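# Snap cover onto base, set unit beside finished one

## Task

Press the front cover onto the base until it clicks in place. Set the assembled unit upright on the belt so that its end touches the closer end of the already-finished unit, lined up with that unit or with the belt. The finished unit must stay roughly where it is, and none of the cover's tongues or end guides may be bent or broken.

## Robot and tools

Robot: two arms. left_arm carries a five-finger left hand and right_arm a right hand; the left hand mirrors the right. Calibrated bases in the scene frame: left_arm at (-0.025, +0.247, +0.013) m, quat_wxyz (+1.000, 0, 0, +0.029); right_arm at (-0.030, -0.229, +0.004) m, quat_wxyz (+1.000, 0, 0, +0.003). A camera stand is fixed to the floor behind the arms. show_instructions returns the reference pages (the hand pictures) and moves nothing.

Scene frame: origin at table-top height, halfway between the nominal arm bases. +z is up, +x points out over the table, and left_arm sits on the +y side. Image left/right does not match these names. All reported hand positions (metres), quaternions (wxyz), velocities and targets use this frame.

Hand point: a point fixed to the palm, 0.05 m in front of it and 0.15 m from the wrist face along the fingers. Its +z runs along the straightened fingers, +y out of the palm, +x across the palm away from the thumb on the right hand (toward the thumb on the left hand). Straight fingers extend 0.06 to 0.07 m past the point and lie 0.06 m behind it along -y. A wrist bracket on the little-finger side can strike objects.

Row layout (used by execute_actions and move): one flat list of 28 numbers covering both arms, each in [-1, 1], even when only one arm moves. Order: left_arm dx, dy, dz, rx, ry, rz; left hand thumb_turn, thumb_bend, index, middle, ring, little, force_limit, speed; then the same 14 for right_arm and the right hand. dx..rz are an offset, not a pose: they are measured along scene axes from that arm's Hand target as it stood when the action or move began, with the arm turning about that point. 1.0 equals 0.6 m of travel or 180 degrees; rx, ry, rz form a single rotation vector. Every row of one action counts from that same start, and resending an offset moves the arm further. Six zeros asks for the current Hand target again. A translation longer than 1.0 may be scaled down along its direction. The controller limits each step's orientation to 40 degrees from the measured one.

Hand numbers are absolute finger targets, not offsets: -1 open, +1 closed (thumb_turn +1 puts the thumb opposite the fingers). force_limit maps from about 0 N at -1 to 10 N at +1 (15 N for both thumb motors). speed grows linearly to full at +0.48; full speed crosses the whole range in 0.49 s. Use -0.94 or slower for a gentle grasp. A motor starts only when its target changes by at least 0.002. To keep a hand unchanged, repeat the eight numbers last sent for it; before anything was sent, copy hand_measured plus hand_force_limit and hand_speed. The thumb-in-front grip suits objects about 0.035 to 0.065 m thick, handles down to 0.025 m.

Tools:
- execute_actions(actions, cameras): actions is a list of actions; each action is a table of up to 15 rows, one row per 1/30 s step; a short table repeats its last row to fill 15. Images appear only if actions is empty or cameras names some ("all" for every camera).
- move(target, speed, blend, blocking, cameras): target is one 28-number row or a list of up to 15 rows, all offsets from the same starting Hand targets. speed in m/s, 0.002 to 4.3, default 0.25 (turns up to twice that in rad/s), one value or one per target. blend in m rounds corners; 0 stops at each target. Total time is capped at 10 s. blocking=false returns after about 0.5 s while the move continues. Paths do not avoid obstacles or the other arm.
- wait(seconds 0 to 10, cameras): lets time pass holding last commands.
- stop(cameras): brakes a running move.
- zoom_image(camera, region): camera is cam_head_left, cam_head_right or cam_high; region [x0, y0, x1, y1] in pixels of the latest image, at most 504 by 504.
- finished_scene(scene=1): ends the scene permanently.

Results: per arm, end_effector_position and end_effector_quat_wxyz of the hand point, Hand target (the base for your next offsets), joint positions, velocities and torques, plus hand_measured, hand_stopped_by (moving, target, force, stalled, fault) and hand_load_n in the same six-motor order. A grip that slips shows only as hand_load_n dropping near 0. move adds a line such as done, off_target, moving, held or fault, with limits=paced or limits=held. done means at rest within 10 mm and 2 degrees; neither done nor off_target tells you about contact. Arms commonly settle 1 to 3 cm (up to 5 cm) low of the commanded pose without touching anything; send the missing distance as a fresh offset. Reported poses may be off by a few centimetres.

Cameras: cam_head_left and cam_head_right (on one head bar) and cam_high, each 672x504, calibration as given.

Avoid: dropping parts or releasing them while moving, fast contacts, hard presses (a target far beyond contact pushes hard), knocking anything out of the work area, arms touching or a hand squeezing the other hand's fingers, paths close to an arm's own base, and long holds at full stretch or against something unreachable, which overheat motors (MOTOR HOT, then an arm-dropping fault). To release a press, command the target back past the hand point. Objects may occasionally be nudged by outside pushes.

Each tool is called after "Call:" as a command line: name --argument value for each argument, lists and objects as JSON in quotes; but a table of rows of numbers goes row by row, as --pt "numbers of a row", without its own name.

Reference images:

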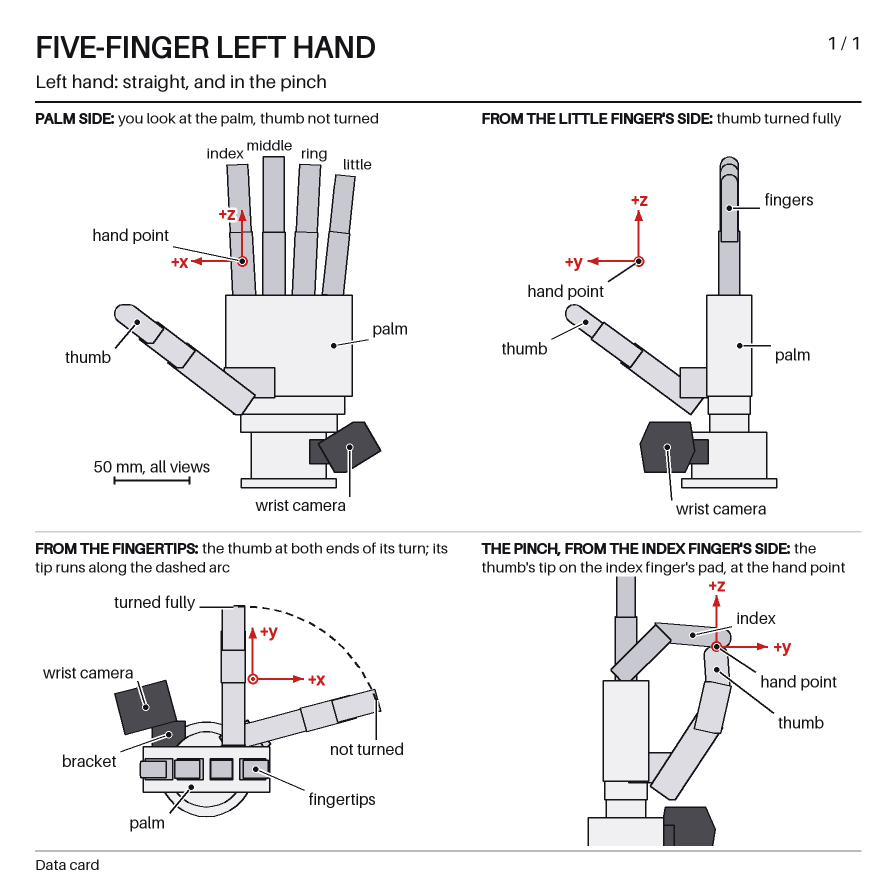

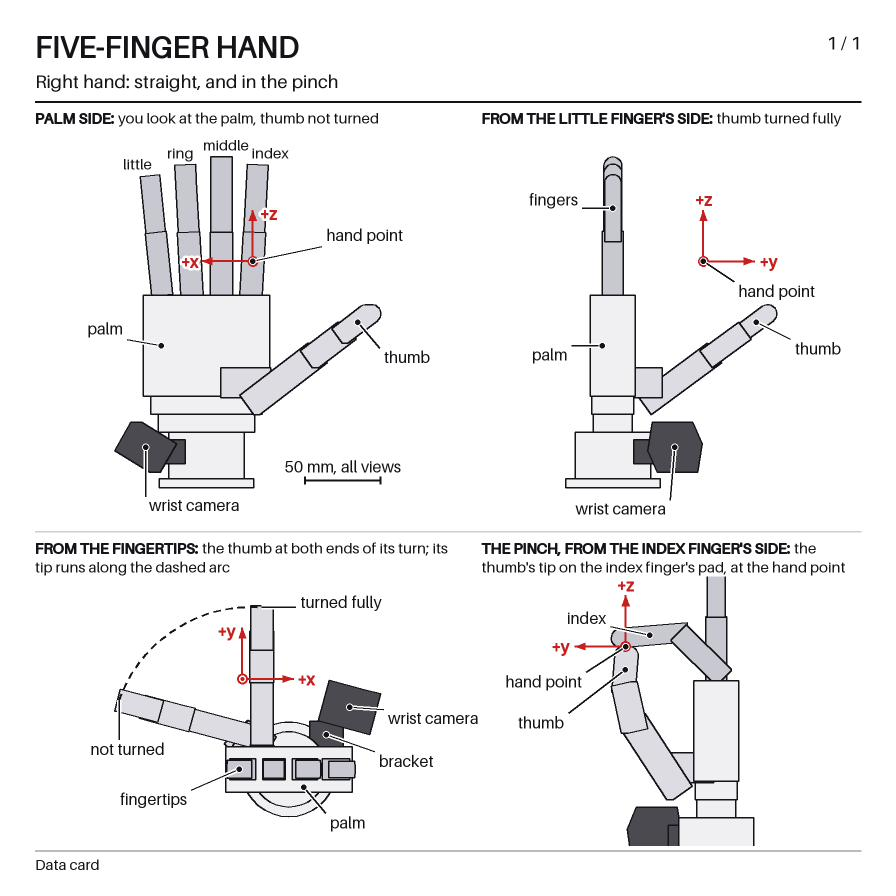

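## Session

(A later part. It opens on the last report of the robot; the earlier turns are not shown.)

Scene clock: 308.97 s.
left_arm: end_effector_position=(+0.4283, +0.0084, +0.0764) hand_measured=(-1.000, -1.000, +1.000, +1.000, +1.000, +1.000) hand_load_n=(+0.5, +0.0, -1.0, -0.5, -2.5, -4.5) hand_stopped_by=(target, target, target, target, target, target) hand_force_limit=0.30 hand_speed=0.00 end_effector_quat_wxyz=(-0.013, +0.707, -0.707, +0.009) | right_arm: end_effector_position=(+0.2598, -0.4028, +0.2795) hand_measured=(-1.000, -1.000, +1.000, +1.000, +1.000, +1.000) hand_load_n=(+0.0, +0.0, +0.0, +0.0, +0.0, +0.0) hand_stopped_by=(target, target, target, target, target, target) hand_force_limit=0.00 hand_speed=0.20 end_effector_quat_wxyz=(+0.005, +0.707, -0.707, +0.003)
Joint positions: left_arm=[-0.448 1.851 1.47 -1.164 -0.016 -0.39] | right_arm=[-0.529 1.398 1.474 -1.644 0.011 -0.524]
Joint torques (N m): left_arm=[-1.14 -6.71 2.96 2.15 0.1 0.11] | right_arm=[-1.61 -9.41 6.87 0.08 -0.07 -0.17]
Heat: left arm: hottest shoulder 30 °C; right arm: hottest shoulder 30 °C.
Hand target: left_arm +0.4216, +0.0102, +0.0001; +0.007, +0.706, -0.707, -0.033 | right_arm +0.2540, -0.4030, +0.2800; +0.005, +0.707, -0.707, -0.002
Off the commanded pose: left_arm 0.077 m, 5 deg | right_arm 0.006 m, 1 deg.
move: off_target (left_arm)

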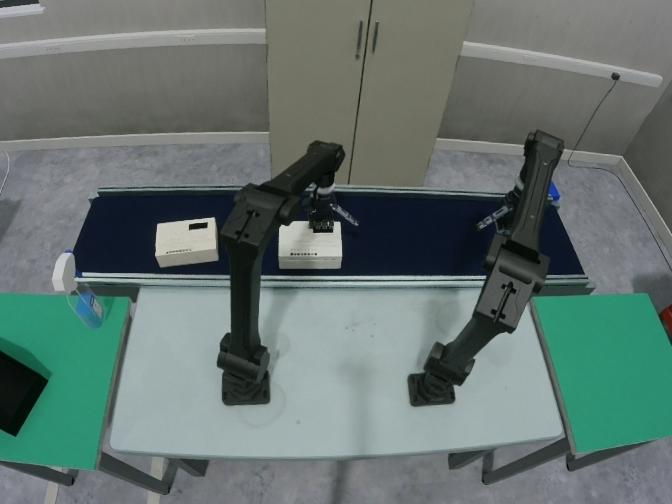

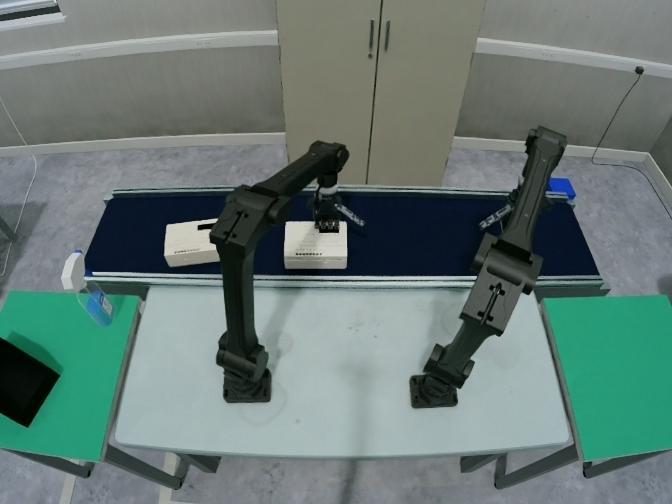

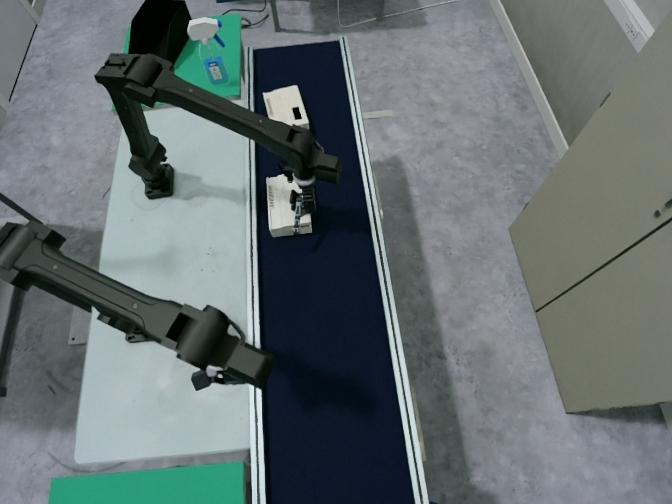

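Call:
move --target '[-0.012, 0.002, -0.1, 0.004, 0.012, 0, -1, -1, 1, 1, 1, 1, 0.3, 0, 0, 0, 0, 0, 0, 0, -1, -1, 1, 1, 1, 1, 0, 0.2]' --speed 0.08 --cameras '["cam_high", "cam_head_right", "cam_head_left"]'

Call:
zoom_image --camera "cam_high" --region '[298, 218, 316, 236]'

Call:
zoom_image --camera "cam_head_right" --region '[312, 248, 348, 272]'

Scene clock: 310.43 s.
left_arm: end_effector_position=(+0.4271, +0.0089, +0.0713) hand_measured=(-1.000, -1.000, +1.000, +1.000, +1.000, +1.000) hand_load_n=(+0.0, +0.0, +0.0, +0.0, -4.5, -10.5) hand_stopped_by=(target, target, target, target, target, target) hand_force_limit=0.30 hand_speed=0.00 end_effector_quat_wxyz=(-0.019, +0.707, -0.706, +0.026) | right_arm: end_effector_position=(+0.2598, -0.4028, +0.2795) hand_measured=(-1.000, -1.000, +1.000, +1.000, +1.000, +1.000) hand_load_n=(+0.0, +0.0, +0.0, +0.0, +0.0, +0.0) hand_stopped_by=(target, target, target, target, target, target) hand_force_limit=0.00 hand_speed=0.20 end_effector_quat_wxyz=(+0.005, +0.707, -0.707, +0.003)
Joint positions: left_arm=[-0.448 1.828 1.426 -1.106 -0.016 -0.39] | right_arm=[-0.529 1.398 1.474 -1.644 0.011 -0.524]
Joint torques (N m): left_arm=[-1.26 -0.5 1.21 3.15 0.2 0.11] | right_arm=[-1.61 -9.47 6.89 0.08 -0.07 -0.18]
Heat: left arm: hottest shoulder 30 °C; right arm: hottest shoulder 30 °C.
Hand target: left_arm +0.4142, +0.0115, -0.0601; +0.015, +0.706, -0.707, -0.051 | right_arm +0.2540, -0.4030, +0.2800; +0.005, +0.707, -0.707, -0.002
Off the commanded pose: left_arm 0.132 m, 10 deg | right_arm 0.006 m, 1 deg.
move: off_target (left_arm)

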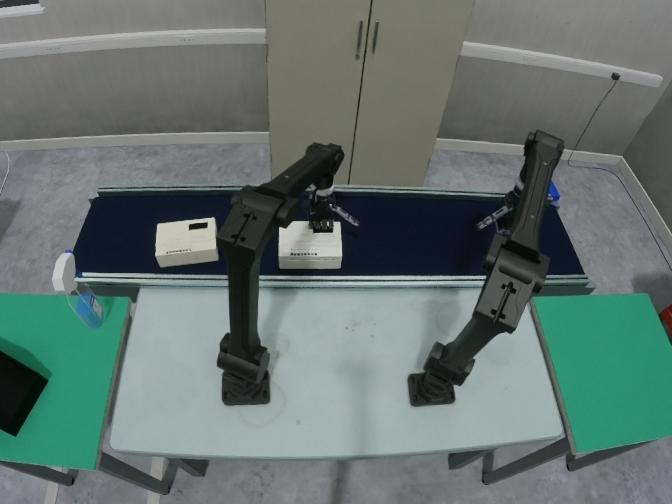

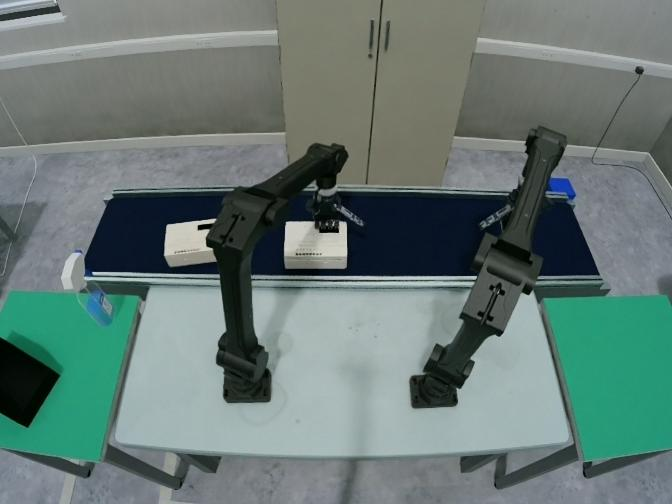

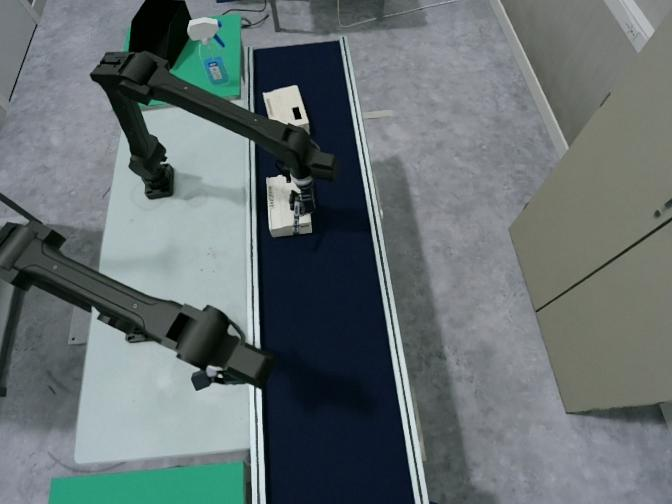

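Scaled by 28.000 from the camera's 672x504 image, which has a finer 960x720 frame.

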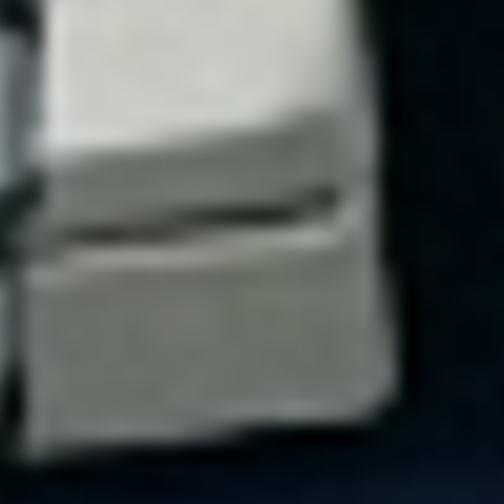

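Scaled by 14.000 from the camera's 672x504 image, which has a finer 960x720 frame.

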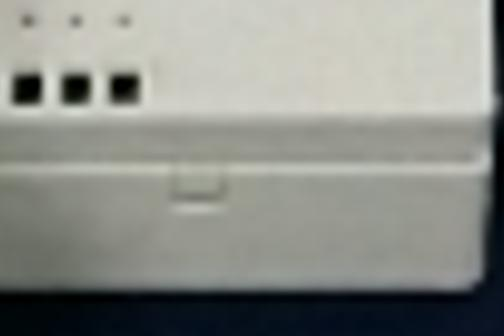

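Call:
move --pt "0.01 0 0.16 -0.008 -0.03 0 -1 -1 1 1 1 1 0.3 0 0 0 0 0 0 0 -1 -1 1 1 1 1 0 0.2" --pt "0.02 0 0.26 -0.008 -0.03 0 -1 -1 1 1 1 1 0.3 0 0 0 0 0 0 0 -1 -1 1 1 1 1 0 0.2" --pt "-0.1 0.6 0.45 -0.008 -0.03 0 -1 -1 1 1 1 1 0.3 0 0 0 0 0 0 0 -1 -1 1 1 1 1 0 0.2" --speed '[0.1, 0.06, 0.3]' --blend '[0.01, 0.01, 0]' --cameras '["all"]'

Scene clock: 319.00 s.
left_arm: end_effector_position=(+0.3402, +0.3661, +0.1959) hand_measured=(-1.000, -1.000, +1.000, +1.000, +1.000, +1.000) hand_load_n=(+0.0, -0.5, +0.0, +0.0, +0.0, +0.0) hand_stopped_by=(target, target, target, target, target, target) hand_force_limit=0.30 hand_speed=0.00 end_effector_quat_wxyz=(+0.007, +0.711, -0.703, -0.018) | right_arm: end_effector_position=(+0.2598, -0.4028, +0.2795) hand_measured=(-1.000, -1.000, +1.000, +1.000, +1.000, +1.000) hand_load_n=(+0.0, +0.0, +0.0, +0.0, +0.0, +0.0) hand_stopped_by=(target, target, target, target, target, target) hand_force_limit=0.00 hand_speed=0.20 end_effector_quat_wxyz=(+0.005, +0.707, -0.707, +0.003)
Joint positions: left_arm=[0.272 1.548 1.388 -1.439 -0.027 0.32] | right_arm=[-0.529 1.398 1.474 -1.644 0.011 -0.524]
Joint torques (N m): left_arm=[-0.97 -10.81 10.13 -0.53 0.08 0.23] | right_arm=[-1.61 -9.41 6.89 0.08 -0.07 -0.18]
Heat: left arm: hottest shoulder 30 °C; right arm: hottest shoulder 30 °C.
Hand target: left_arm +0.3543, +0.3714, +0.2100; -0.009, +0.707, -0.707, -0.009 | right_arm +0.2540, -0.4030, +0.2800; +0.005, +0.707, -0.707, -0.002
Off the commanded pose: left_arm 0.021 m, 2 deg | right_arm 0.006 m, 1 deg.
move: off_target (left_arm)

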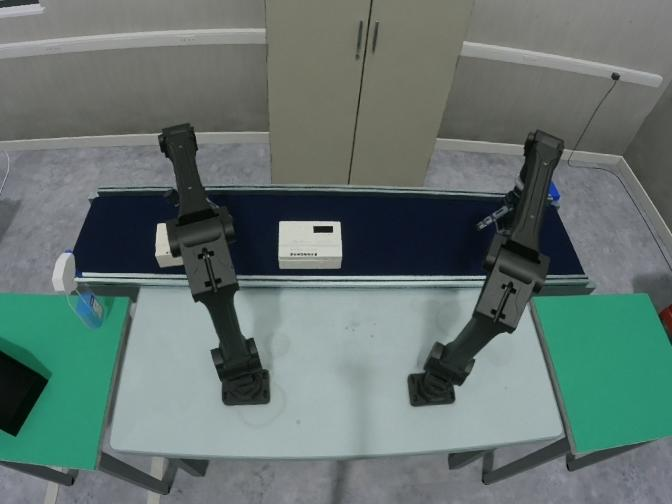

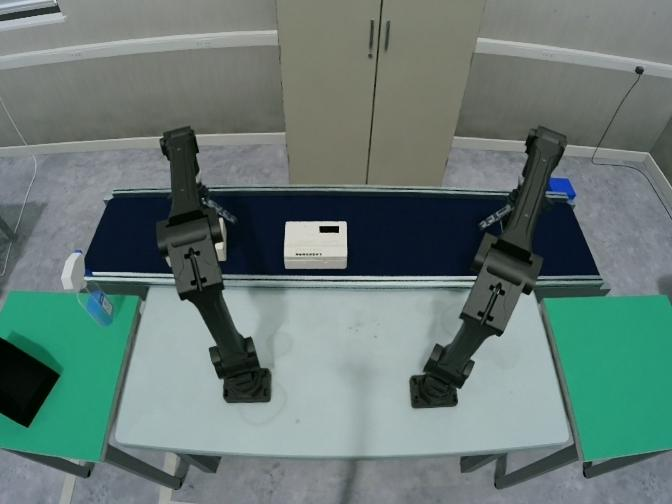

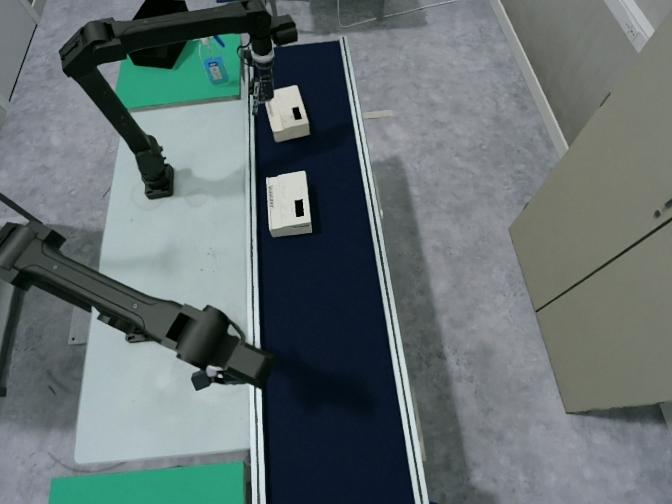

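Call:
zoom_image --camera "cam_head_right" --region '[280, 214, 298, 232]'

Call:
zoom_image --camera "cam_head_right" --region '[334, 214, 352, 232]'

Call:
zoom_image --camera "cam_head_right" --region '[280, 252, 298, 270]'

Call:
zoom_image --camera "cam_head_right" --region '[334, 252, 352, 270]'

Call:
zoom_image --camera "cam_high" --region '[264, 222, 282, 240]'

Call:
zoom_image --camera "cam_high" --region '[280, 220, 298, 238]'

Call:
zoom_image --camera "cam_high" --region '[298, 218, 316, 236]'

Call:
zoom_image --camera "cam_high" --region '[296, 164, 314, 182]'

Call:
zoom_image --camera "cam_high" --region '[260, 170, 278, 188]'

Scaled by 28.000 from the camera's 672x504 image, which has a finer 960x720 frame.

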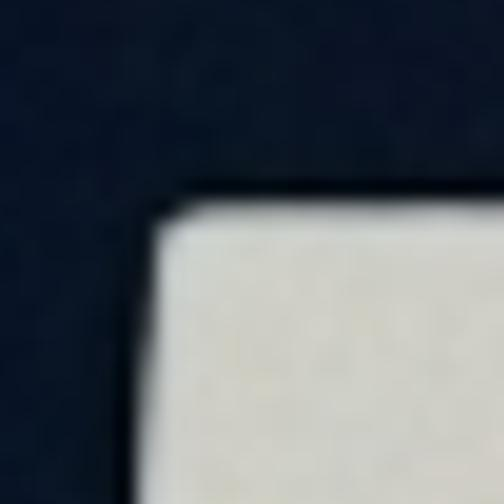

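Scaled by 28.000 from the camera's 672x504 image, which has a finer 960x720 frame.

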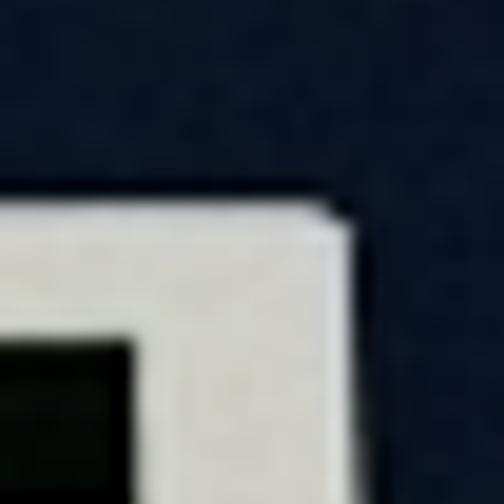

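Scaled by 28.000 from the camera's 672x504 image, which has a finer 960x720 frame.

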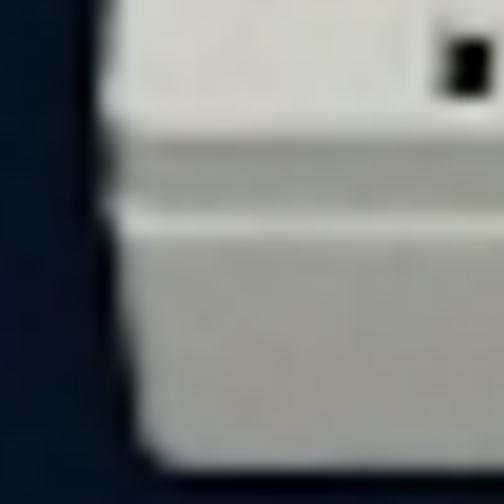

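Scaled by 28.000 from the camera's 672x504 image, which has a finer 960x720 frame.

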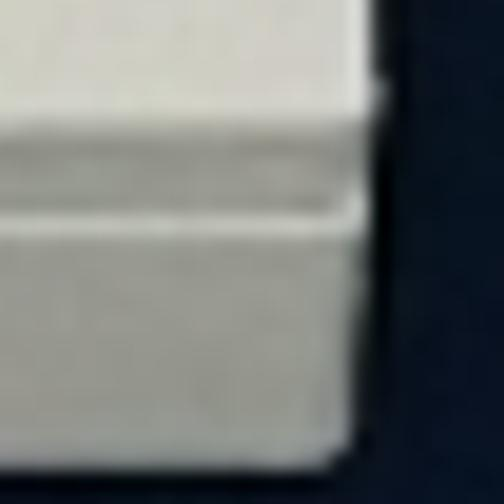

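Scaled by 28.000 from the camera's 672x504 image, which has a finer 960x720 frame.

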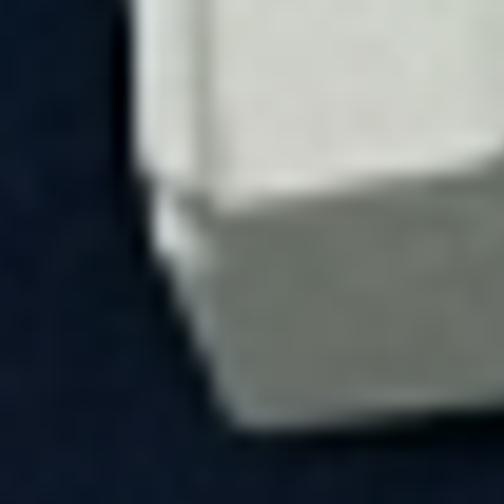

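Scaled by 28.000 from the camera's 672x504 image, which has a finer 960x720 frame.

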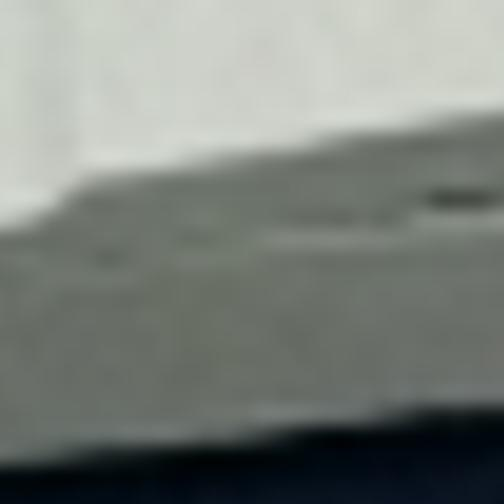

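Scaled by 28.000 from the camera's 672x504 image, which has a finer 960x720 frame.

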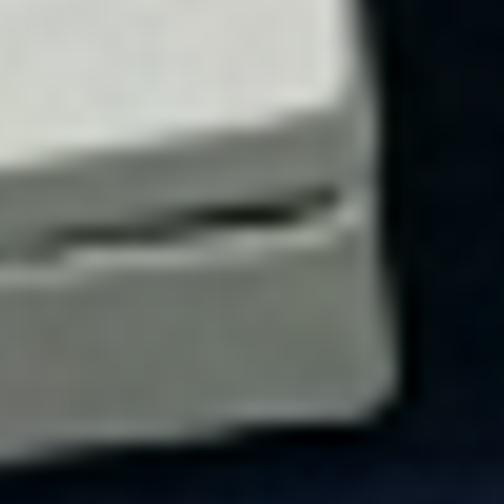

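Scaled by 28.000 from the camera's 672x504 image, which has a finer 960x720 frame.

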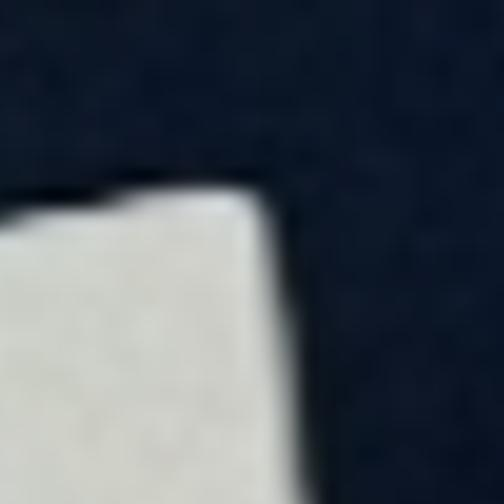

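Scaled by 28.000 from the camera's 672x504 image, which has a finer 960x720 frame.

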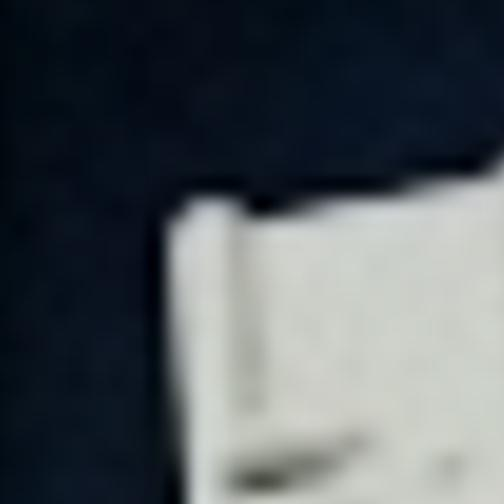

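Call:
move --pt "0.02 -0.6 -0.05 0 0 0 -1 -1 1 1 1 1 0.3 0 0 0 0 0 0 0 -1 -1 1 1 1 1 0 0.2" --pt "0.0 -0.6 -0.2 0 0 0 -1 -1 1 1 1 1 0.3 0 0 0 0 0 0 0 -1 -1 1 1 1 1 0 0.2" --speed '[0.35, 0.1]' --blend '[0.02, 0]' --cameras '["all"]'

Call:
zoom_image --camera "cam_high" --region '[250, 165, 330, 245]'

Call:
zoom_image --camera "cam_head_right" --region '[275, 210, 355, 280]'

Scene clock: 335.47 s.
left_arm: end_effector_position=(+0.3576, +0.0135, +0.0979) hand_measured=(-1.000, -1.000, +1.000, +1.000, +1.000, +1.000) hand_load_n=(+0.0, +0.0, -0.5, +0.0, +0.0, +0.0) hand_stopped_by=(target, target, target, target, target, target) hand_force_limit=0.30 hand_speed=0.00 end_effector_quat_wxyz=(-0.010, +0.706, -0.709, -0.003) | right_arm: end_effector_position=(+0.2598, -0.4028, +0.2795) hand_measured=(-1.000, -1.000, +1.000, +1.000, +1.000, +1.000) hand_load_n=(+0.0, +0.0, +0.0, +0.0, +0.0, +0.0) hand_stopped_by=(target, target, target, target, target, target) hand_force_limit=0.00 hand_speed=0.20 end_effector_quat_wxyz=(+0.005, +0.707, -0.707, +0.003)
Joint positions: left_arm=[-0.495 1.686 1.299 -1.183 -0.02 -0.433] | right_arm=[-0.529 1.398 1.474 -1.644 0.011 -0.524]
Joint torques (N m): left_arm=[-1.73 -11.87 5.39 0.18 -0.14 -0.01] | right_arm=[-1.61 -9.47 6.87 0.06 -0.06 -0.18]
Heat: left arm: hottest elbow 30 °C; right arm: hottest shoulder 30 °C.
Hand target: left_arm +0.3544, +0.0115, +0.0899; -0.009, +0.707, -0.707, -0.009 | right_arm +0.2540, -0.4030, +0.2800; +0.005, +0.707, -0.707, -0.002
Off the commanded pose: left_arm 0.009 m, 1 deg | right_arm 0.006 m, 1 deg.
move: done

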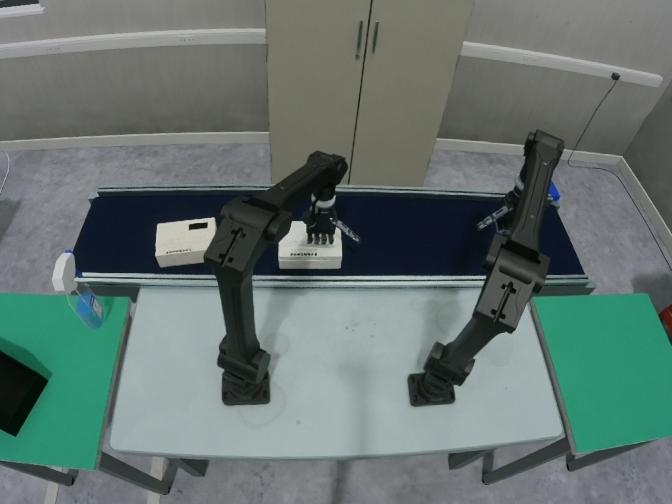

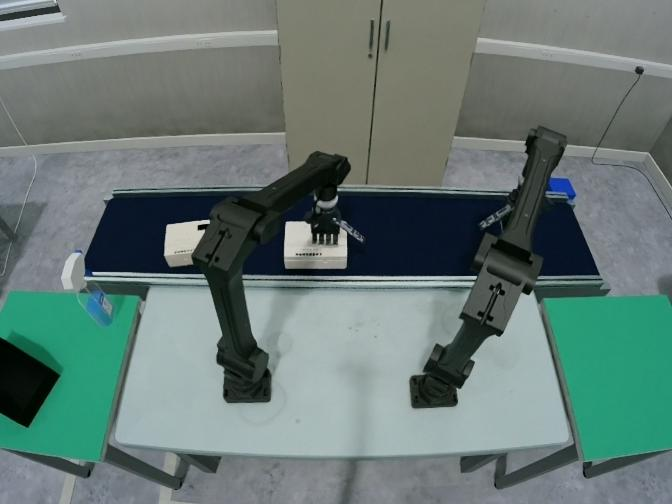

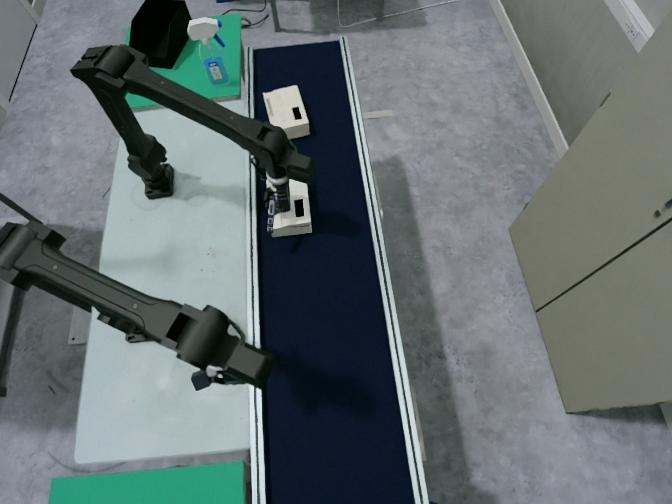

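Scaled by 6.300 from the camera's 672x504 image, which has a finer 960x720 frame.

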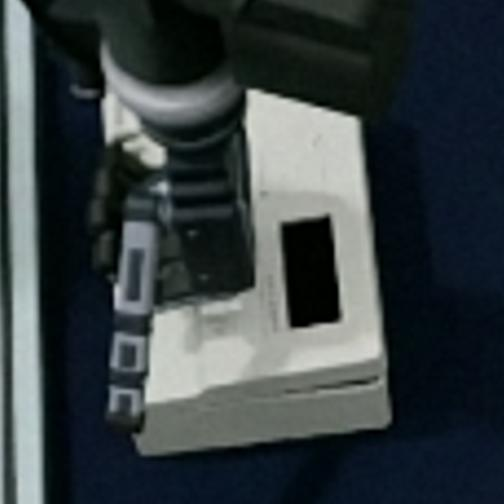

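Scaled by 6.300 from the camera's 672x504 image, which has a finer 960x720 frame.

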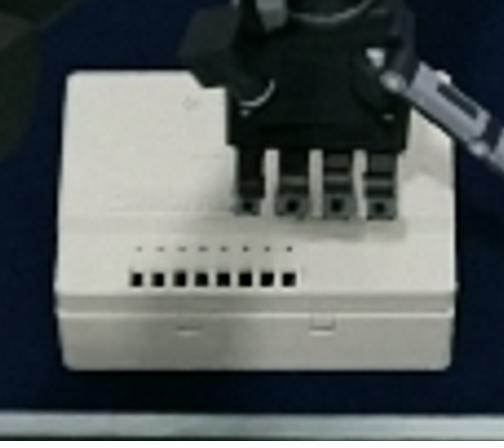

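Call:
move --pt "-0.012 0 -0.02 0.0 0 0 -1 -1 1 1 1 1 0.3 0 0 0 0 0 0 0 -1 -1 1 1 1 1 0 0.2" --pt "-0.015 0 -0.06 0.003 0.004 0 -1 -1 1 1 1 1 0.3 0 0 0 0 0 0 0 -1 -1 1 1 1 1 0 0.2" --speed '[0.06, 0.06]' --blend '[0.005, 0]' --cameras '["all"]'

Call:
zoom_image --camera "cam_high" --region '[298, 218, 316, 236]'

Call:
zoom_image --camera "cam_head_right" --region '[312, 240, 348, 270]'

Scene clock: 337.50 s.
left_arm: end_effector_position=(+0.3541, +0.0123, +0.0703) hand_measured=(-1.000, -1.000, +1.000, +1.000, +1.000, +1.000) hand_load_n=(+0.0, +0.0, +0.0, +0.0, -1.0, +0.5) hand_stopped_by=(target, target, target, target, target, target) hand_force_limit=0.30 hand_speed=0.00 end_effector_quat_wxyz=(-0.013, +0.706, -0.708, +0.001) | right_arm: end_effector_position=(+0.2598, -0.4028, +0.2795) hand_measured=(-1.000, -1.000, +1.000, +1.000, +1.000, +1.000) hand_load_n=(+0.0, -0.5, +0.0, +0.0, +0.0, +0.0) hand_stopped_by=(target, target, target, target, target, target) hand_force_limit=0.00 hand_speed=0.20 end_effector_quat_wxyz=(+0.005, +0.707, -0.707, +0.003)
Joint positions: left_arm=[-0.502 1.703 1.243 -1.101 -0.024 -0.441] | right_arm=[-0.529 1.398 1.474 -1.644 0.011 -0.524]
Joint torques (N m): left_arm=[-1.9 -10.93 4.72 0.02 -0.11 -0.01] | right_arm=[-1.61 -9.41 6.86 0.08 -0.07 -0.18]
Heat: left arm: hottest elbow 30 °C; right arm: hottest shoulder 30 °C.
Hand target: left_arm +0.3453, +0.0116, +0.0539; -0.008, +0.707, -0.707, -0.017 | right_arm +0.2540, -0.4030, +0.2800; +0.005, +0.707, -0.707, -0.002
Off the commanded pose: left_arm 0.019 m, 2 deg | right_arm 0.006 m, 1 deg.
move: off_target (left_arm)

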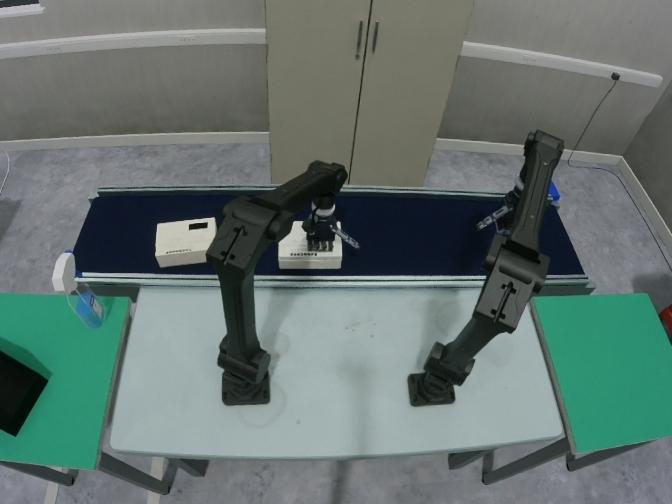

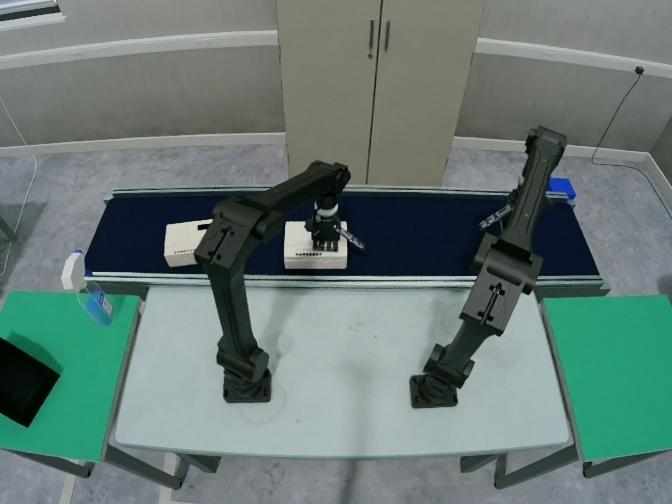

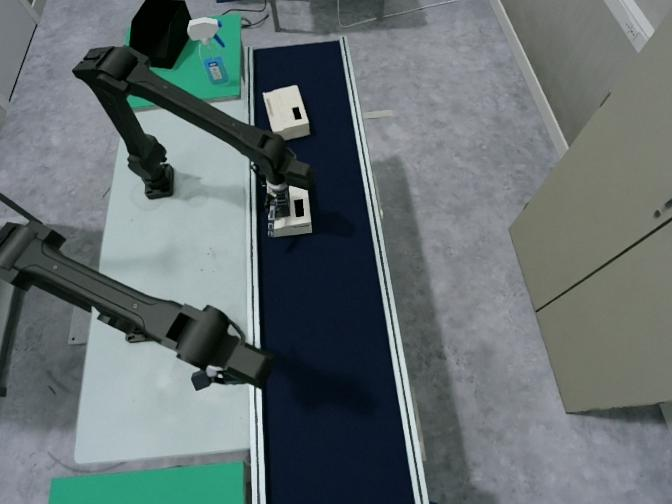

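Scaled by 28.000 from the camera's 672x504 image, which has a finer 960x720 frame.

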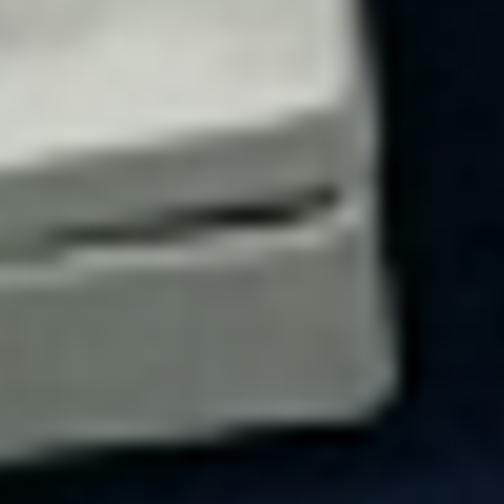

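Scaled by 14.000 from the camera's 672x504 image, which has a finer 960x720 frame.

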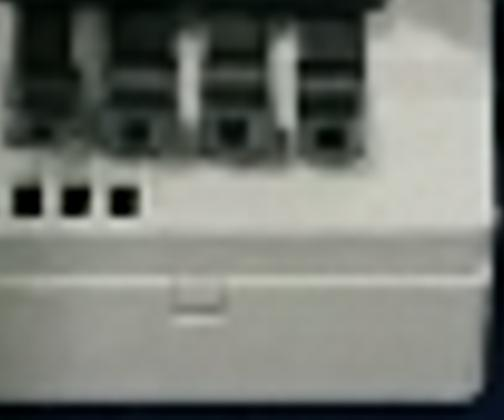

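Call:
move --target '[-0.012, 0, -0.08, 0.003, 0.012, 0, -1, -1, 1, 1, 1, 1, 0.3, 0, 0, 0, 0, 0, 0, 0, -1, -1, 1, 1, 1, 1, 0, 0.2]' --speed 0.06 --cameras '["all"]'

Call:
zoom_image --camera "cam_high" --region '[298, 218, 316, 236]'

Call:
zoom_image --camera "cam_head_right" --region '[312, 240, 348, 270]'

Scene clock: 339.00 s.
left_arm: end_effector_position=(+0.3535, +0.0126, +0.0660) hand_measured=(-1.000, -1.000, +1.000, +1.000, +1.000, +1.000) hand_load_n=(+0.0, +0.0, -0.5, +0.5, -3.0, -2.0) hand_stopped_by=(target, target, target, target, target, target) hand_force_limit=0.30 hand_speed=0.00 end_effector_quat_wxyz=(-0.016, +0.706, -0.708, +0.009) | right_arm: end_effector_position=(+0.2598, -0.4028, +0.2795) hand_measured=(-1.000, -1.000, +1.000, +1.000, +1.000, +1.000) hand_load_n=(+0.0, +0.0, +0.0, +0.0, +0.5, +0.0) hand_stopped_by=(target, target, target, target, target, target) hand_force_limit=0.00 hand_speed=0.20 end_effector_quat_wxyz=(+0.005, +0.707, -0.707, +0.003)
Joint positions: left_arm=[-0.502 1.694 1.221 -1.069 -0.024 -0.441] | right_arm=[-0.529 1.398 1.474 -1.644 0.011 -0.524]
Joint torques (N m): left_arm=[-1.96 -5.36 2.67 1.65 0.21 -0.03] | right_arm=[-1.61 -9.41 6.89 0.08 -0.07 -0.18]
Heat: left arm: hottest shoulder 29 °C; right arm: hottest shoulder 30 °C.
Hand target: left_arm +0.3382, +0.0116, +0.0059; +0.002, +0.706, -0.707, -0.033 | right_arm +0.2540, -0.4030, +0.2800; +0.005, +0.707, -0.707, -0.002
Off the commanded pose: left_arm 0.062 m, 5 deg | right_arm 0.006 m, 1 deg.
move: off_target (left_arm)

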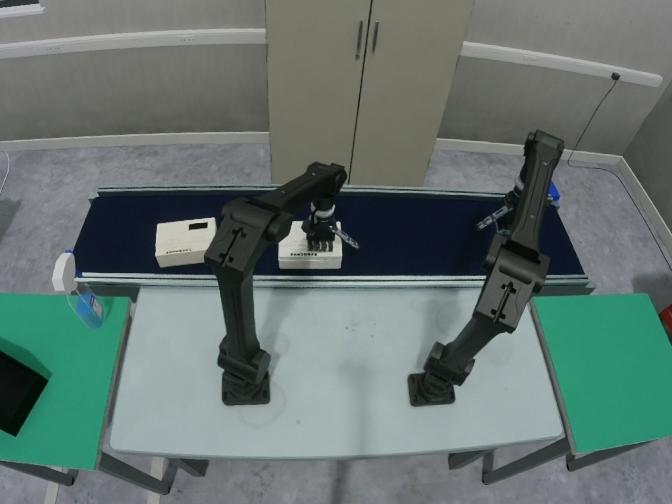

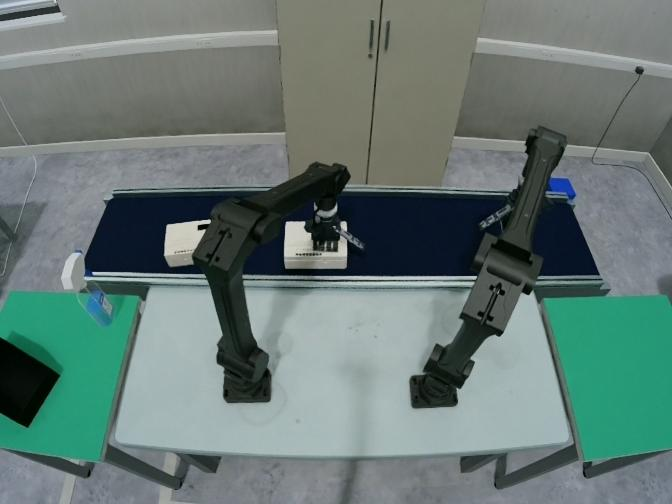

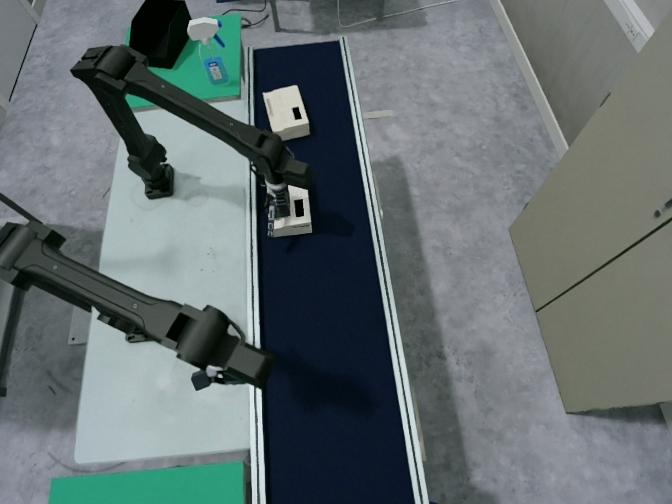

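Scaled by 28.000 from the camera's 672x504 image, which has a finer 960x720 frame.

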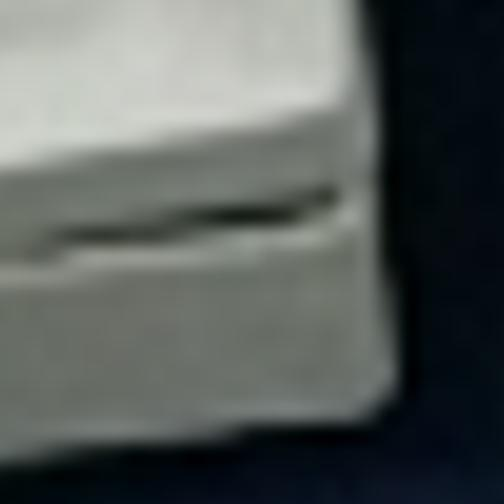

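Scaled by 14.000 from the camera's 672x504 image, which has a finer 960x720 frame.

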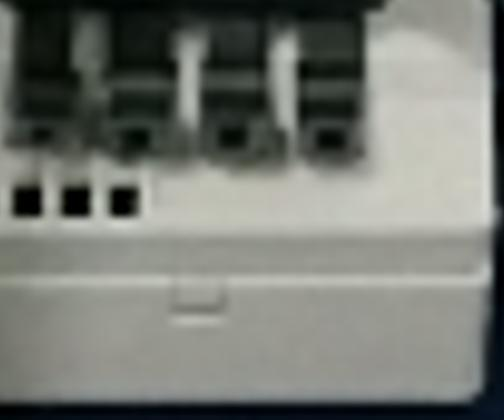

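Call:
zoom_image --camera "cam_head_right" --region '[296, 252, 314, 270]'

Call:
zoom_image --camera "cam_head_right" --region '[318, 252, 336, 270]'

Call:
zoom_image --camera "cam_head_left" --region '[290, 252, 308, 270]'

Call:
zoom_image --camera "cam_head_left" --region '[310, 252, 328, 270]'

Call:
zoom_image --camera "cam_head_left" --region '[165, 246, 183, 264]'

Call:
zoom_image --camera "cam_head_left" --region '[186, 246, 204, 264]'

Scaled by 28.000 from the camera's 672x504 image, which has a finer 960x720 frame.

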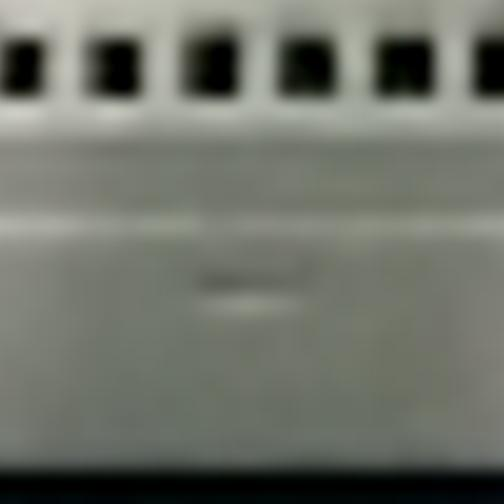

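Scaled by 28.000 from the camera's 672x504 image, which has a finer 960x720 frame.

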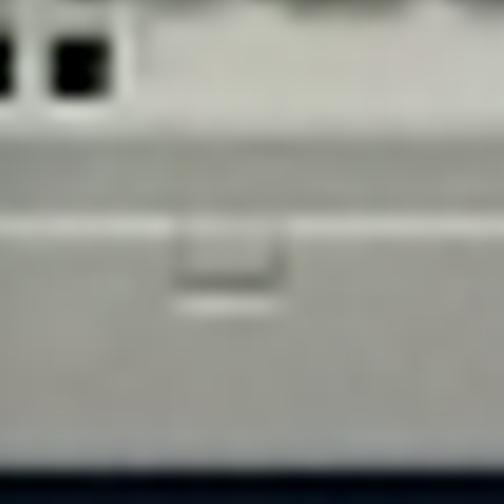

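Scaled by 28.000 from the camera's 672x504 image, which has a finer 960x720 frame.

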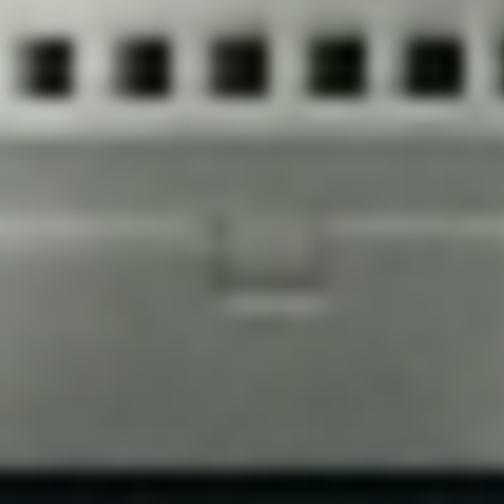

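Scaled by 28.000 from the camera's 672x504 image, which has a finer 960x720 frame.

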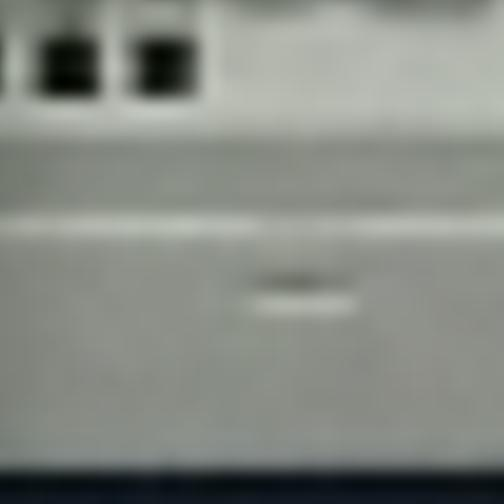

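Scaled by 28.000 from the camera's 672x504 image, which has a finer 960x720 frame.

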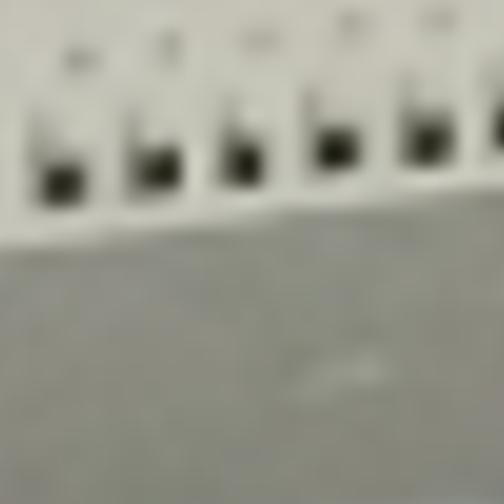

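Scaled by 28.000 from the camera's 672x504 image, which has a finer 960x720 frame.

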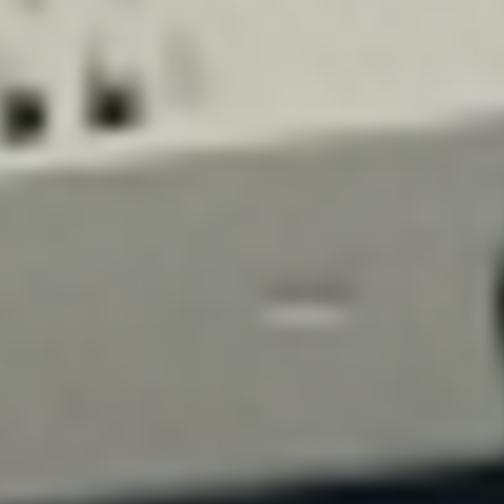

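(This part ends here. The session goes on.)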